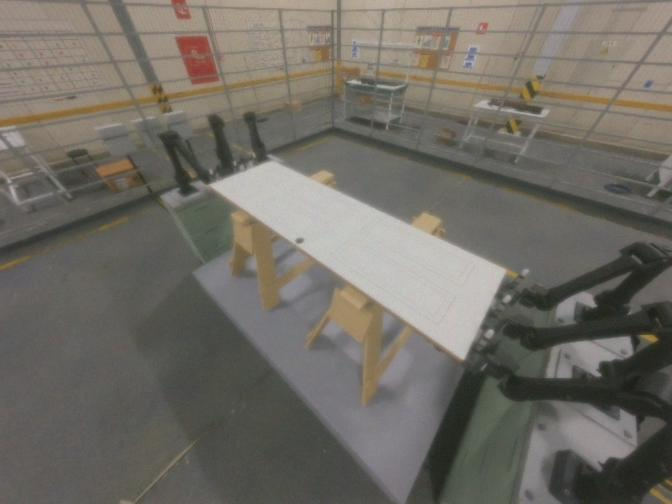

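move(
  arm1={"target": [-0.420, -0.928, 1.275, 0, 0, 0.6428, 0.7660], "speed": 0.08},
  arm2={"target": [-0.200, -0.928, 1.275, 0, 0, 0.6428, 0.7660], "speed": 0.08},
  arm3={"target": [0.020, -0.928, 1.275, 0, 0, 0.6428, 0.7660], "speed": 0.08},
  arm4={"target": [-0.010, 0.925, 1.28, 0.7660, 0.6428, 0, 0], "speed": 0.08},
  arm5={"target": [-0.225, 0.925, 1.275, 0.7660, 0.6428, 0, 0], "speed": 0.08},
  arm6={"target": [-0.440, 0.925, 1.28, 0.7660, 0.6428, 0, 0], "speed": 0.08},
  cameras=["arm1_cam_wrist", "arm3_cam_wrist", "arm4_cam_wrist", "arm6_cam_wrist", "cam_high"],
)

Scene clock: 36.50 s.
Joint torques (N m): arm1=[2.55 -19.78 8.27 4.4 -0.26 0.46] | arm2=[1.73 -16.15 19.54 2.65 -0.39 -0.9] | arm3=[-0.26 -17.85 14.9 2.65 -0.61 -0.6] | arm4=[0.79 -24.12 16.31 3.52 0.23 0.95] | arm5=[0.03 -20.42 15.27 4.53 -0.15 0.44] | arm6=[0.67 -17.9 10.78 5.57 -0.06 -0.25]
Motor temperatures (°C): arm1=[23 22 22 20 18 20] | arm2=[22 21 23 22 20 21] | arm3=[19 24 28 21 18 22] | arm4=[23 25 22 22 22 21] | arm5=[21 21 20 20 19 20] | arm6=[22 23 23 24 20 21]
Heat: arm1: hottest joint1_rad 23 °C; arm2: hottest joint3_rad 23 °C; arm3: hottest joint3_rad 28 °C; arm4: hottest joint2_rad 25 °C; arm5: hottest joint1_rad 21 °C; arm6: hottest joint4_rad 24 °C.
move: arm1 off_target; arm2 off_target; arm3 off_target; arm4 off_target; arm5 off_target; arm6 off_target
Joint velocities: within noise
arm1.joint_positions: joint1_rad=+0.040 joint2_rad=+1.858 joint3_rad=+0.590 joint4_rad=+1.215 joint5_rad=+0.017 joint6_rad=-0.036 hand_index_mcp=+0.770 hand_index_abd=+0.000 hand_index_pip=+0.577 hand_index_dip=+0.696 hand_middle_mcp=+0.771 hand_middle_abd=+0.000 hand_middle_pip=+0.577 hand_middle_dip=+0.696 hand_ring_mcp=+0.768 hand_ring_abd=+0.000 hand_ring_pip=+0.577 hand_ring_dip=+0.696 hand_thumb_cmc=-0.564 hand_thumb_axl=+0.677 hand_thumb_mcp=+0.224 hand_thumb_ipl=+0.168 hand_current_limit=+0.400 hand_speed=-0.600
arm1.joint_status: not commanded
arm1.hand_state: goal,goal,goal,goal,goal,goal,goal,goal,goal,goal,goal,goal,goal,goal,goal,goal
arm1.index_mcp_current_ma: 38
arm1.index_abd_current_ma: 5
arm1.index_pip_current_ma: -9
arm1.index_dip_current_ma: 2
arm1.middle_mcp_current_ma: 21
arm1.middle_abd_current_ma: -13
arm1.middle_pip_current_ma: -5
arm1.middle_dip_current_ma: 1
arm1.ring_mcp_current_ma: 16
arm1.ring_abd_current_ma: 4
arm1.ring_pip_current_ma: 24
arm1.ring_dip_current_ma: -5
arm1.thumb_cmc_current_ma: 18
arm1.thumb_axl_current_ma: 2
arm1.thumb_mcp_current_ma: 10
arm1.thumb_ipl_current_ma: -5
arm1.hand_goal_index_mcp: 0.754
arm1.hand_goal_index_abd: 0.000
arm1.hand_goal_index_pip: 0.576
arm1.hand_goal_index_dip: 0.696
arm1.hand_goal_middle_mcp: 0.754
arm1.hand_goal_middle_abd: 0.000
arm1.hand_goal_middle_pip: 0.576
arm1.hand_goal_middle_dip: 0.696
arm1.hand_goal_ring_mcp: 0.754
arm1.hand_goal_ring_abd: 0.000
arm1.hand_goal_ring_pip: 0.576
arm1.hand_goal_ring_dip: 0.696
arm1.hand_goal_thumb_cmc: -0.570
arm1.hand_goal_thumb_axl: 0.678
arm1.hand_goal_thumb_mcp: 0.226
arm1.hand_goal_thumb_ipl: 0.168
arm1.hand: x=-0.4056 y=-0.9296 z=+1.1722 quat_wxyz=(+0.023, -0.003, +0.724, +0.689)
arm1.hand_target: x=-0.4183 y=-0.9344 z=+1.2658 quat_wxyz=(-0.002, -0.001, +0.643, +0.766)
arm1.hand_status: off_target (0.104 m and 13.1 deg from the pose sent, 0.164 m and 13.0 deg at the start; pose on its path clipped on 62 of 70 steps)
arm2.joint_positions: joint1_rad=+0.402 joint2_rad=+1.749 joint3_rad=+0.719 joint4_rad=+1.004 joint5_rad=+0.484 joint6_rad=-0.004 hand_index_mcp=+0.754 hand_index_abd=-0.006 hand_index_pip=+0.577 hand_index_dip=+0.696 hand_middle_mcp=+0.773 hand_middle_abd=-0.008 hand_middle_pip=+0.577 hand_middle_dip=+0.696 hand_ring_mcp=+0.775 hand_ring_abd=-0.009 hand_ring_pip=+0.577 hand_ring_dip=+0.696 hand_thumb_cmc=-0.572 hand_thumb_axl=+0.677 hand_thumb_mcp=+0.225 hand_thumb_ipl=+0.168 hand_current_limit=+0.400 hand_speed=-0.600
arm2.joint_status: not commanded
arm2.hand_state: goal,goal,goal,goal,goal,goal,goal,goal,blocked,goal,goal,goal,goal,goal,goal,goal
arm2.index_mcp_current_ma: -5
arm2.index_abd_current_ma: 2
arm2.index_pip_current_ma: -10
arm2.index_dip_current_ma: -13
arm2.middle_mcp_current_ma: 2
arm2.middle_abd_current_ma: 11
arm2.middle_pip_current_ma: 1
arm2.middle_dip_current_ma: -5
arm2.ring_mcp_current_ma: 6
arm2.ring_abd_current_ma: -7
arm2.ring_pip_current_ma: 8
arm2.ring_dip_current_ma: -5
arm2.thumb_cmc_current_ma: -1
arm2.thumb_axl_current_ma: 20
arm2.thumb_mcp_current_ma: 16
arm2.thumb_ipl_current_ma: 15
arm2.hand_goal_index_mcp: 0.754
arm2.hand_goal_index_abd: 0.000
arm2.hand_goal_index_pip: 0.576
arm2.hand_goal_index_dip: 0.696
arm2.hand_goal_middle_mcp: 0.754
arm2.hand_goal_middle_abd: 0.000
arm2.hand_goal_middle_pip: 0.576
arm2.hand_goal_middle_dip: 0.696
arm2.hand_goal_ring_mcp: 0.754
arm2.hand_goal_ring_abd: 0.000
arm2.hand_goal_ring_pip: 0.576
arm2.hand_goal_ring_dip: 0.696
arm2.hand_goal_thumb_cmc: -0.570
arm2.hand_goal_thumb_axl: 0.678
arm2.hand_goal_thumb_mcp: 0.226
arm2.hand_goal_thumb_ipl: 0.168
arm2.hand: x=-0.1731 y=-0.9542 z=+1.1821 quat_wxyz=(+0.011, +0.000, +0.711, +0.703)
arm2.hand_target: x=-0.1936 y=-0.9425 z=+1.2734 quat_wxyz=(+0.001, +0.003, +0.644, +0.765)
arm2.hand_status: off_target (0.100 m and 10.7 deg from the pose sent, 0.163 m and 11.8 deg at the start; pose on its path clipped on 62 of 70 steps)
arm3.joint_positions: joint1_rad=+0.829 joint2_rad=+1.940 joint3_rad=+1.013 joint4_rad=+0.983 joint5_rad=+0.837 joint6_rad=-0.120 hand_index_mcp=+0.784 hand_index_abd=-0.006 hand_index_pip=+0.578 hand_index_dip=+0.696 hand_middle_mcp=+0.797 hand_middle_abd=-0.011 hand_middle_pip=+0.578 hand_middle_dip=+0.696 hand_ring_mcp=+0.804 hand_ring_abd=-0.010 hand_ring_pip=+0.578 hand_ring_dip=+0.696 hand_thumb_cmc=-0.565 hand_thumb_axl=+0.677 hand_thumb_mcp=+0.223 hand_thumb_ipl=+0.175 hand_current_limit=+0.400 hand_speed=-0.600
arm3.joint_status: not commanded
arm3.hand_state: blocked,goal,goal,goal,blocked,goal,goal,goal,blocked,goal,goal,goal,goal,goal,goal,goal
arm3.index_mcp_current_ma: 25
arm3.index_abd_current_ma: -3
arm3.index_pip_current_ma: -2
arm3.index_dip_current_ma: 1
arm3.middle_mcp_current_ma: 33
arm3.middle_abd_current_ma: -12
arm3.middle_pip_current_ma: 8
arm3.middle_dip_current_ma: -3
arm3.ring_mcp_current_ma: 49
arm3.ring_abd_current_ma: -7
arm3.ring_pip_current_ma: 3
arm3.ring_dip_current_ma: -8
arm3.thumb_cmc_current_ma: 7
arm3.thumb_axl_current_ma: 7
arm3.thumb_mcp_current_ma: 2
arm3.thumb_ipl_current_ma: 5
arm3.hand_goal_index_mcp: 0.754
arm3.hand_goal_index_abd: 0.000
arm3.hand_goal_index_pip: 0.576
arm3.hand_goal_index_dip: 0.696
arm3.hand_goal_middle_mcp: 0.754
arm3.hand_goal_middle_abd: 0.000
arm3.hand_goal_middle_pip: 0.576
arm3.hand_goal_middle_dip: 0.696
arm3.hand_goal_ring_mcp: 0.754
arm3.hand_goal_ring_abd: 0.000
arm3.hand_goal_ring_pip: 0.576
arm3.hand_goal_ring_dip: 0.696
arm3.hand_goal_thumb_cmc: -0.570
arm3.hand_goal_thumb_axl: 0.678
arm3.hand_goal_thumb_mcp: 0.226
arm3.hand_goal_thumb_ipl: 0.168
arm3.hand: x=+0.0450 y=-0.9426 z=+1.1840 quat_wxyz=(+0.030, -0.026, +0.692, +0.721)
arm3.hand_target: x=+0.0296 y=-0.9385 z=+1.2738 quat_wxyz=(+0.001, +0.002, +0.643, +0.766)
arm3.hand_status: off_target (0.095 m and 8.9 deg from the pose sent, 0.161 m and 9.9 deg at the start; pose on its path clipped on 40 of 70 steps)
arm4.joint_positions: joint1_rad=-0.781 joint2_rad=+2.007 joint3_rad=+1.010 joint4_rad=+1.036 joint5_rad=-0.829 joint6_rad=+0.088 hand_index_mcp=+0.769 hand_index_abd=+0.004 hand_index_pip=+0.578 hand_index_dip=+0.696 hand_middle_mcp=+0.770 hand_middle_abd=+0.000 hand_middle_pip=+0.578 hand_middle_dip=+0.696 hand_ring_mcp=+0.792 hand_ring_abd=-0.007 hand_ring_pip=+0.577 hand_ring_dip=+0.696 hand_thumb_cmc=-0.565 hand_thumb_axl=+0.677 hand_thumb_mcp=+0.229 hand_thumb_ipl=+0.171 hand_current_limit=+0.400 hand_speed=-0.600
arm4.joint_status: not commanded
arm4.hand_state: goal,goal,goal,goal,goal,goal,goal,goal,blocked,goal,goal,goal,goal,goal,goal,goal
arm4.index_mcp_current_ma: 49
arm4.index_abd_current_ma: 2
arm4.index_pip_current_ma: 2
arm4.index_dip_current_ma: 10
arm4.middle_mcp_current_ma: 49
arm4.middle_abd_current_ma: 6
arm4.middle_pip_current_ma: 19
arm4.middle_dip_current_ma: 0
arm4.ring_mcp_current_ma: 116
arm4.ring_abd_current_ma: -17
arm4.ring_pip_current_ma: -8
arm4.ring_dip_current_ma: 5
arm4.thumb_cmc_current_ma: 9
arm4.thumb_axl_current_ma: -15
arm4.thumb_mcp_current_ma: 18
arm4.thumb_ipl_current_ma: 20
arm4.hand_goal_index_mcp: 0.754
arm4.hand_goal_index_abd: 0.000
arm4.hand_goal_index_pip: 0.576
arm4.hand_goal_index_dip: 0.696
arm4.hand_goal_middle_mcp: 0.754
arm4.hand_goal_middle_abd: 0.000
arm4.hand_goal_middle_pip: 0.576
arm4.hand_goal_middle_dip: 0.696
arm4.hand_goal_ring_mcp: 0.754
arm4.hand_goal_ring_abd: 0.000
arm4.hand_goal_ring_pip: 0.576
arm4.hand_goal_ring_dip: 0.696
arm4.hand_goal_thumb_cmc: -0.570
arm4.hand_goal_thumb_axl: 0.678
arm4.hand_goal_thumb_mcp: 0.226
arm4.hand_goal_thumb_ipl: 0.168
arm4.hand: x=+0.0156 y=+0.9433 z=+1.1832 quat_wxyz=(+0.719, +0.695, -0.022, +0.020)
arm4.hand_target: x=+0.0007 y=+0.9362 z=+1.2775 quat_wxyz=(+0.765, +0.644, +0.002, +0.001)
arm4.hand_status: off_target (0.102 m and 8.7 deg from the pose sent, 0.160 m and 11.0 deg at the start; pose on its path clipped on 61 of 70 steps)
arm5.joint_positions: joint1_rad=-0.527 joint2_rad=+1.963 joint3_rad=+0.705 joint4_rad=+1.238 joint5_rad=-0.464 joint6_rad=+0.045 hand_index_mcp=+0.778 hand_index_abd=-0.002 hand_index_pip=+0.577 hand_index_dip=+0.696 hand_middle_mcp=+0.779 hand_middle_abd=-0.004 hand_middle_pip=+0.577 hand_middle_dip=+0.696 hand_ring_mcp=+0.754 hand_ring_abd=+0.000 hand_ring_pip=+0.577 hand_ring_dip=+0.696 hand_thumb_cmc=-0.562 hand_thumb_axl=+0.680 hand_thumb_mcp=+0.228 hand_thumb_ipl=+0.172 hand_current_limit=+0.400 hand_speed=-0.600
arm5.joint_status: not commanded
arm5.hand_state: blocked,goal,goal,goal,blocked,goal,goal,goal,goal,goal,goal,goal,goal,goal,goal,goal
arm5.index_mcp_current_ma: 13
arm5.index_abd_current_ma: 6
arm5.index_pip_current_ma: 7
arm5.index_dip_current_ma: -5
arm5.middle_mcp_current_ma: 8
arm5.middle_abd_current_ma: 0
arm5.middle_pip_current_ma: -1
arm5.middle_dip_current_ma: -4
arm5.ring_mcp_current_ma: -6
arm5.ring_abd_current_ma: -1
arm5.ring_pip_current_ma: -1
arm5.ring_dip_current_ma: 7
arm5.thumb_cmc_current_ma: 5
arm5.thumb_axl_current_ma: -4
arm5.thumb_mcp_current_ma: -7
arm5.thumb_ipl_current_ma: 8
arm5.hand_goal_index_mcp: 0.754
arm5.hand_goal_index_abd: 0.000
arm5.hand_goal_index_pip: 0.576
arm5.hand_goal_index_dip: 0.696
arm5.hand_goal_middle_mcp: 0.754
arm5.hand_goal_middle_abd: 0.000
arm5.hand_goal_middle_pip: 0.576
arm5.hand_goal_middle_dip: 0.696
arm5.hand_goal_ring_mcp: 0.754
arm5.hand_goal_ring_abd: 0.000
arm5.hand_goal_ring_pip: 0.576
arm5.hand_goal_ring_dip: 0.696
arm5.hand_goal_thumb_cmc: -0.570
arm5.hand_goal_thumb_axl: 0.678
arm5.hand_goal_thumb_mcp: 0.226
arm5.hand_goal_thumb_ipl: 0.168
arm5.hand: x=-0.2049 y=+0.9524 z=+1.1792 quat_wxyz=(+0.696, +0.718, -0.019, +0.018)
arm5.hand_target: x=-0.2186 y=+0.9378 z=+1.2722 quat_wxyz=(+0.765, +0.644, +0.002, +0.001)
arm5.hand_status: off_target (0.102 m and 12.2 deg from the pose sent, 0.153 m and 13.4 deg at the start; pose on its path clipped on 60 of 70 steps)
arm6.joint_positions: joint1_rad=+0.021 joint2_rad=+1.668 joint3_rad=+0.631 joint4_rad=+0.988 joint5_rad=+0.033 joint6_rad=+0.027 hand_index_mcp=+0.779 hand_index_abd=-0.006 hand_index_pip=+0.577 hand_index_dip=+0.696 hand_middle_mcp=+0.776 hand_middle_abd=-0.008 hand_middle_pip=+0.577 hand_middle_dip=+0.696 hand_ring_mcp=+0.776 hand_ring_abd=-0.008 hand_ring_pip=+0.577 hand_ring_dip=+0.696 hand_thumb_cmc=-0.562 hand_thumb_axl=+0.677 hand_thumb_mcp=+0.223 hand_thumb_ipl=+0.168 hand_current_limit=+0.400 hand_speed=-0.600
arm6.joint_status: not commanded
arm6.hand_state: blocked,goal,goal,goal,blocked,goal,goal,goal,blocked,goal,goal,goal,goal,goal,goal,goal
arm6.index_mcp_current_ma: 23
arm6.index_abd_current_ma: 1
arm6.index_pip_current_ma: 5
arm6.index_dip_current_ma: -4
arm6.middle_mcp_current_ma: 17
arm6.middle_abd_current_ma: -11
arm6.middle_pip_current_ma: -7
arm6.middle_dip_current_ma: -2
arm6.ring_mcp_current_ma: 18
arm6.ring_abd_current_ma: -3
arm6.ring_pip_current_ma: 6
arm6.ring_dip_current_ma: 6
arm6.thumb_cmc_current_ma: -3
arm6.thumb_axl_current_ma: -9
arm6.thumb_mcp_current_ma: -2
arm6.thumb_ipl_current_ma: 4
arm6.hand_goal_index_mcp: 0.754
arm6.hand_goal_index_abd: 0.000
arm6.hand_goal_index_pip: 0.576
arm6.hand_goal_index_dip: 0.696
arm6.hand_goal_middle_mcp: 0.754
arm6.hand_goal_middle_abd: 0.000
arm6.hand_goal_middle_pip: 0.576
arm6.hand_goal_middle_dip: 0.696
arm6.hand_goal_ring_mcp: 0.754
arm6.hand_goal_ring_abd: 0.000
arm6.hand_goal_ring_pip: 0.576
arm6.hand_goal_ring_dip: 0.696
arm6.hand_goal_thumb_cmc: -0.570
arm6.hand_goal_thumb_axl: 0.678
arm6.hand_goal_thumb_mcp: 0.226
arm6.hand_goal_thumb_ipl: 0.168
arm6.hand: x=-0.4316 y=+0.9225 z=+1.1772 quat_wxyz=(+0.691, +0.723, -0.003, +0.012)
arm6.hand_target: x=-0.4394 y=+0.9319 z=+1.2720 quat_wxyz=(+0.766, +0.643, -0.001, -0.002)
arm6.hand_status: off_target (0.103 m and 12.7 deg from the pose sent, 0.153 m and 12.4 deg at the start; pose on its path clipped on 62 of 70 steps)
arm1_cam_wrist: T_world_to_cam=[[0.75058, -0.05987, 0.65806, -0.49902], [0.37253, -0.78419, -0.49625, -0.04982], [0.54575, 0.61762, -0.5663, 1.58341]] pos_world=[-0.47104, -1.0469, 1.20034]
arm3_cam_wrist: T_world_to_cam=[[0.74395, -0.06308, 0.66525, -0.84686], [0.42943, -0.71763, -0.54827, -0.09899], [0.51199, 0.69356, -0.50679, 1.35451]] pos_world=[-0.02097, -1.06389, 1.19556]
arm4_cam_wrist: T_world_to_cam=[[-0.77536, 0.0268, 0.63095, -0.73071], [-0.42004, 0.72418, -0.54693, -0.07669], [-0.47158, -0.68909, -0.55025, 1.43482]] pos_world=[0.07786, 1.06383, 1.20861]
arm6_cam_wrist: T_world_to_cam=[[-0.80057, -0.07633, 0.59435, -0.93645], [-0.44658, 0.73735, -0.50684, -0.3207], [-0.39956, -0.67119, -0.62438, 1.30994]] pos_world=[-0.36952, 1.04421, 1.21194]

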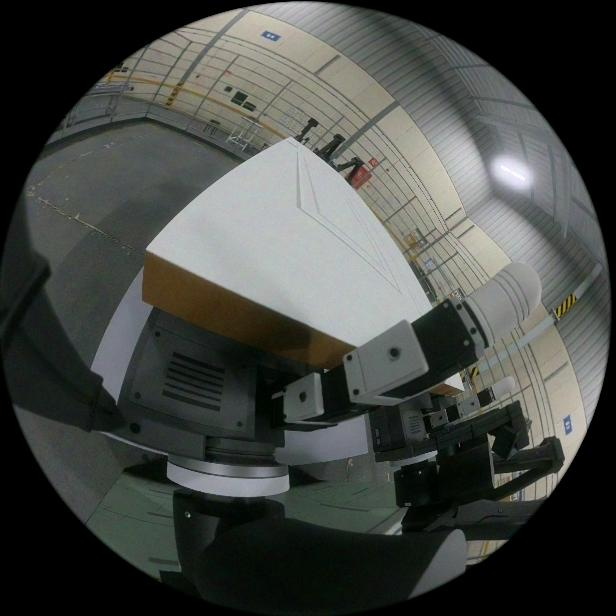

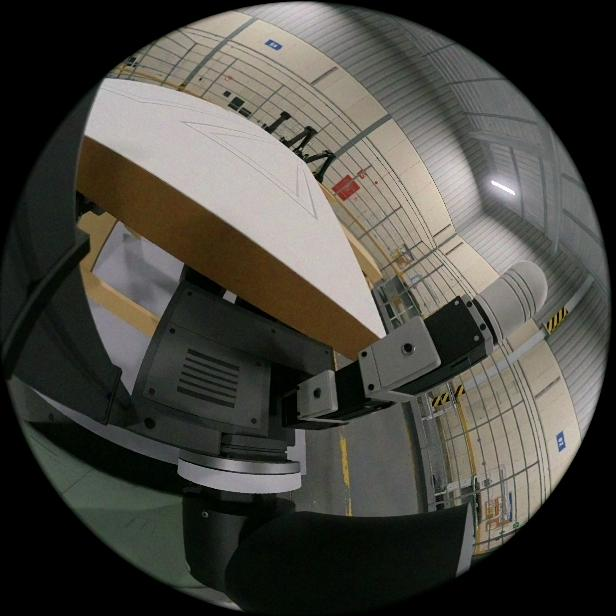

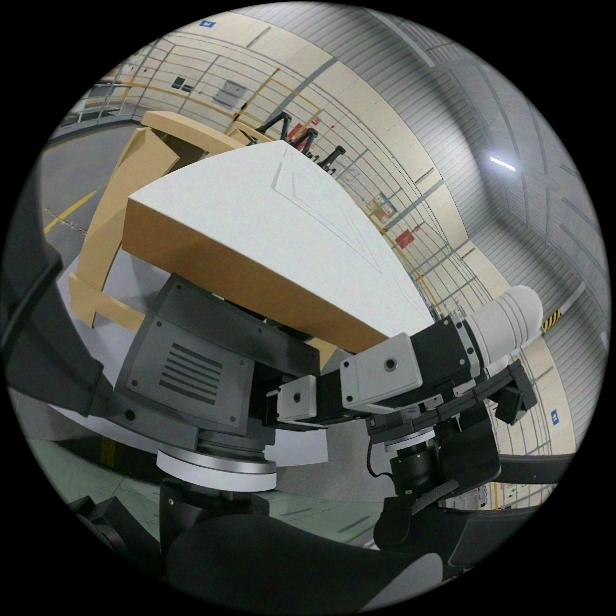

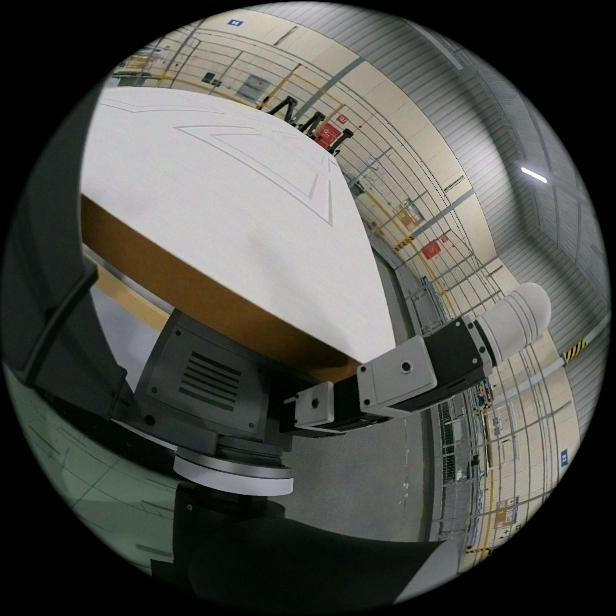

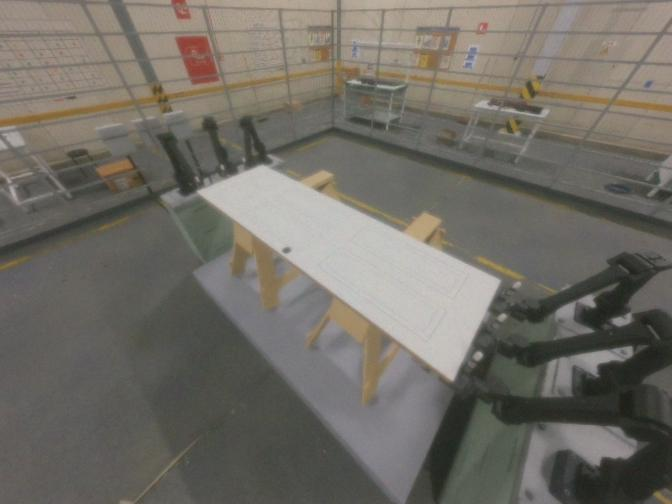

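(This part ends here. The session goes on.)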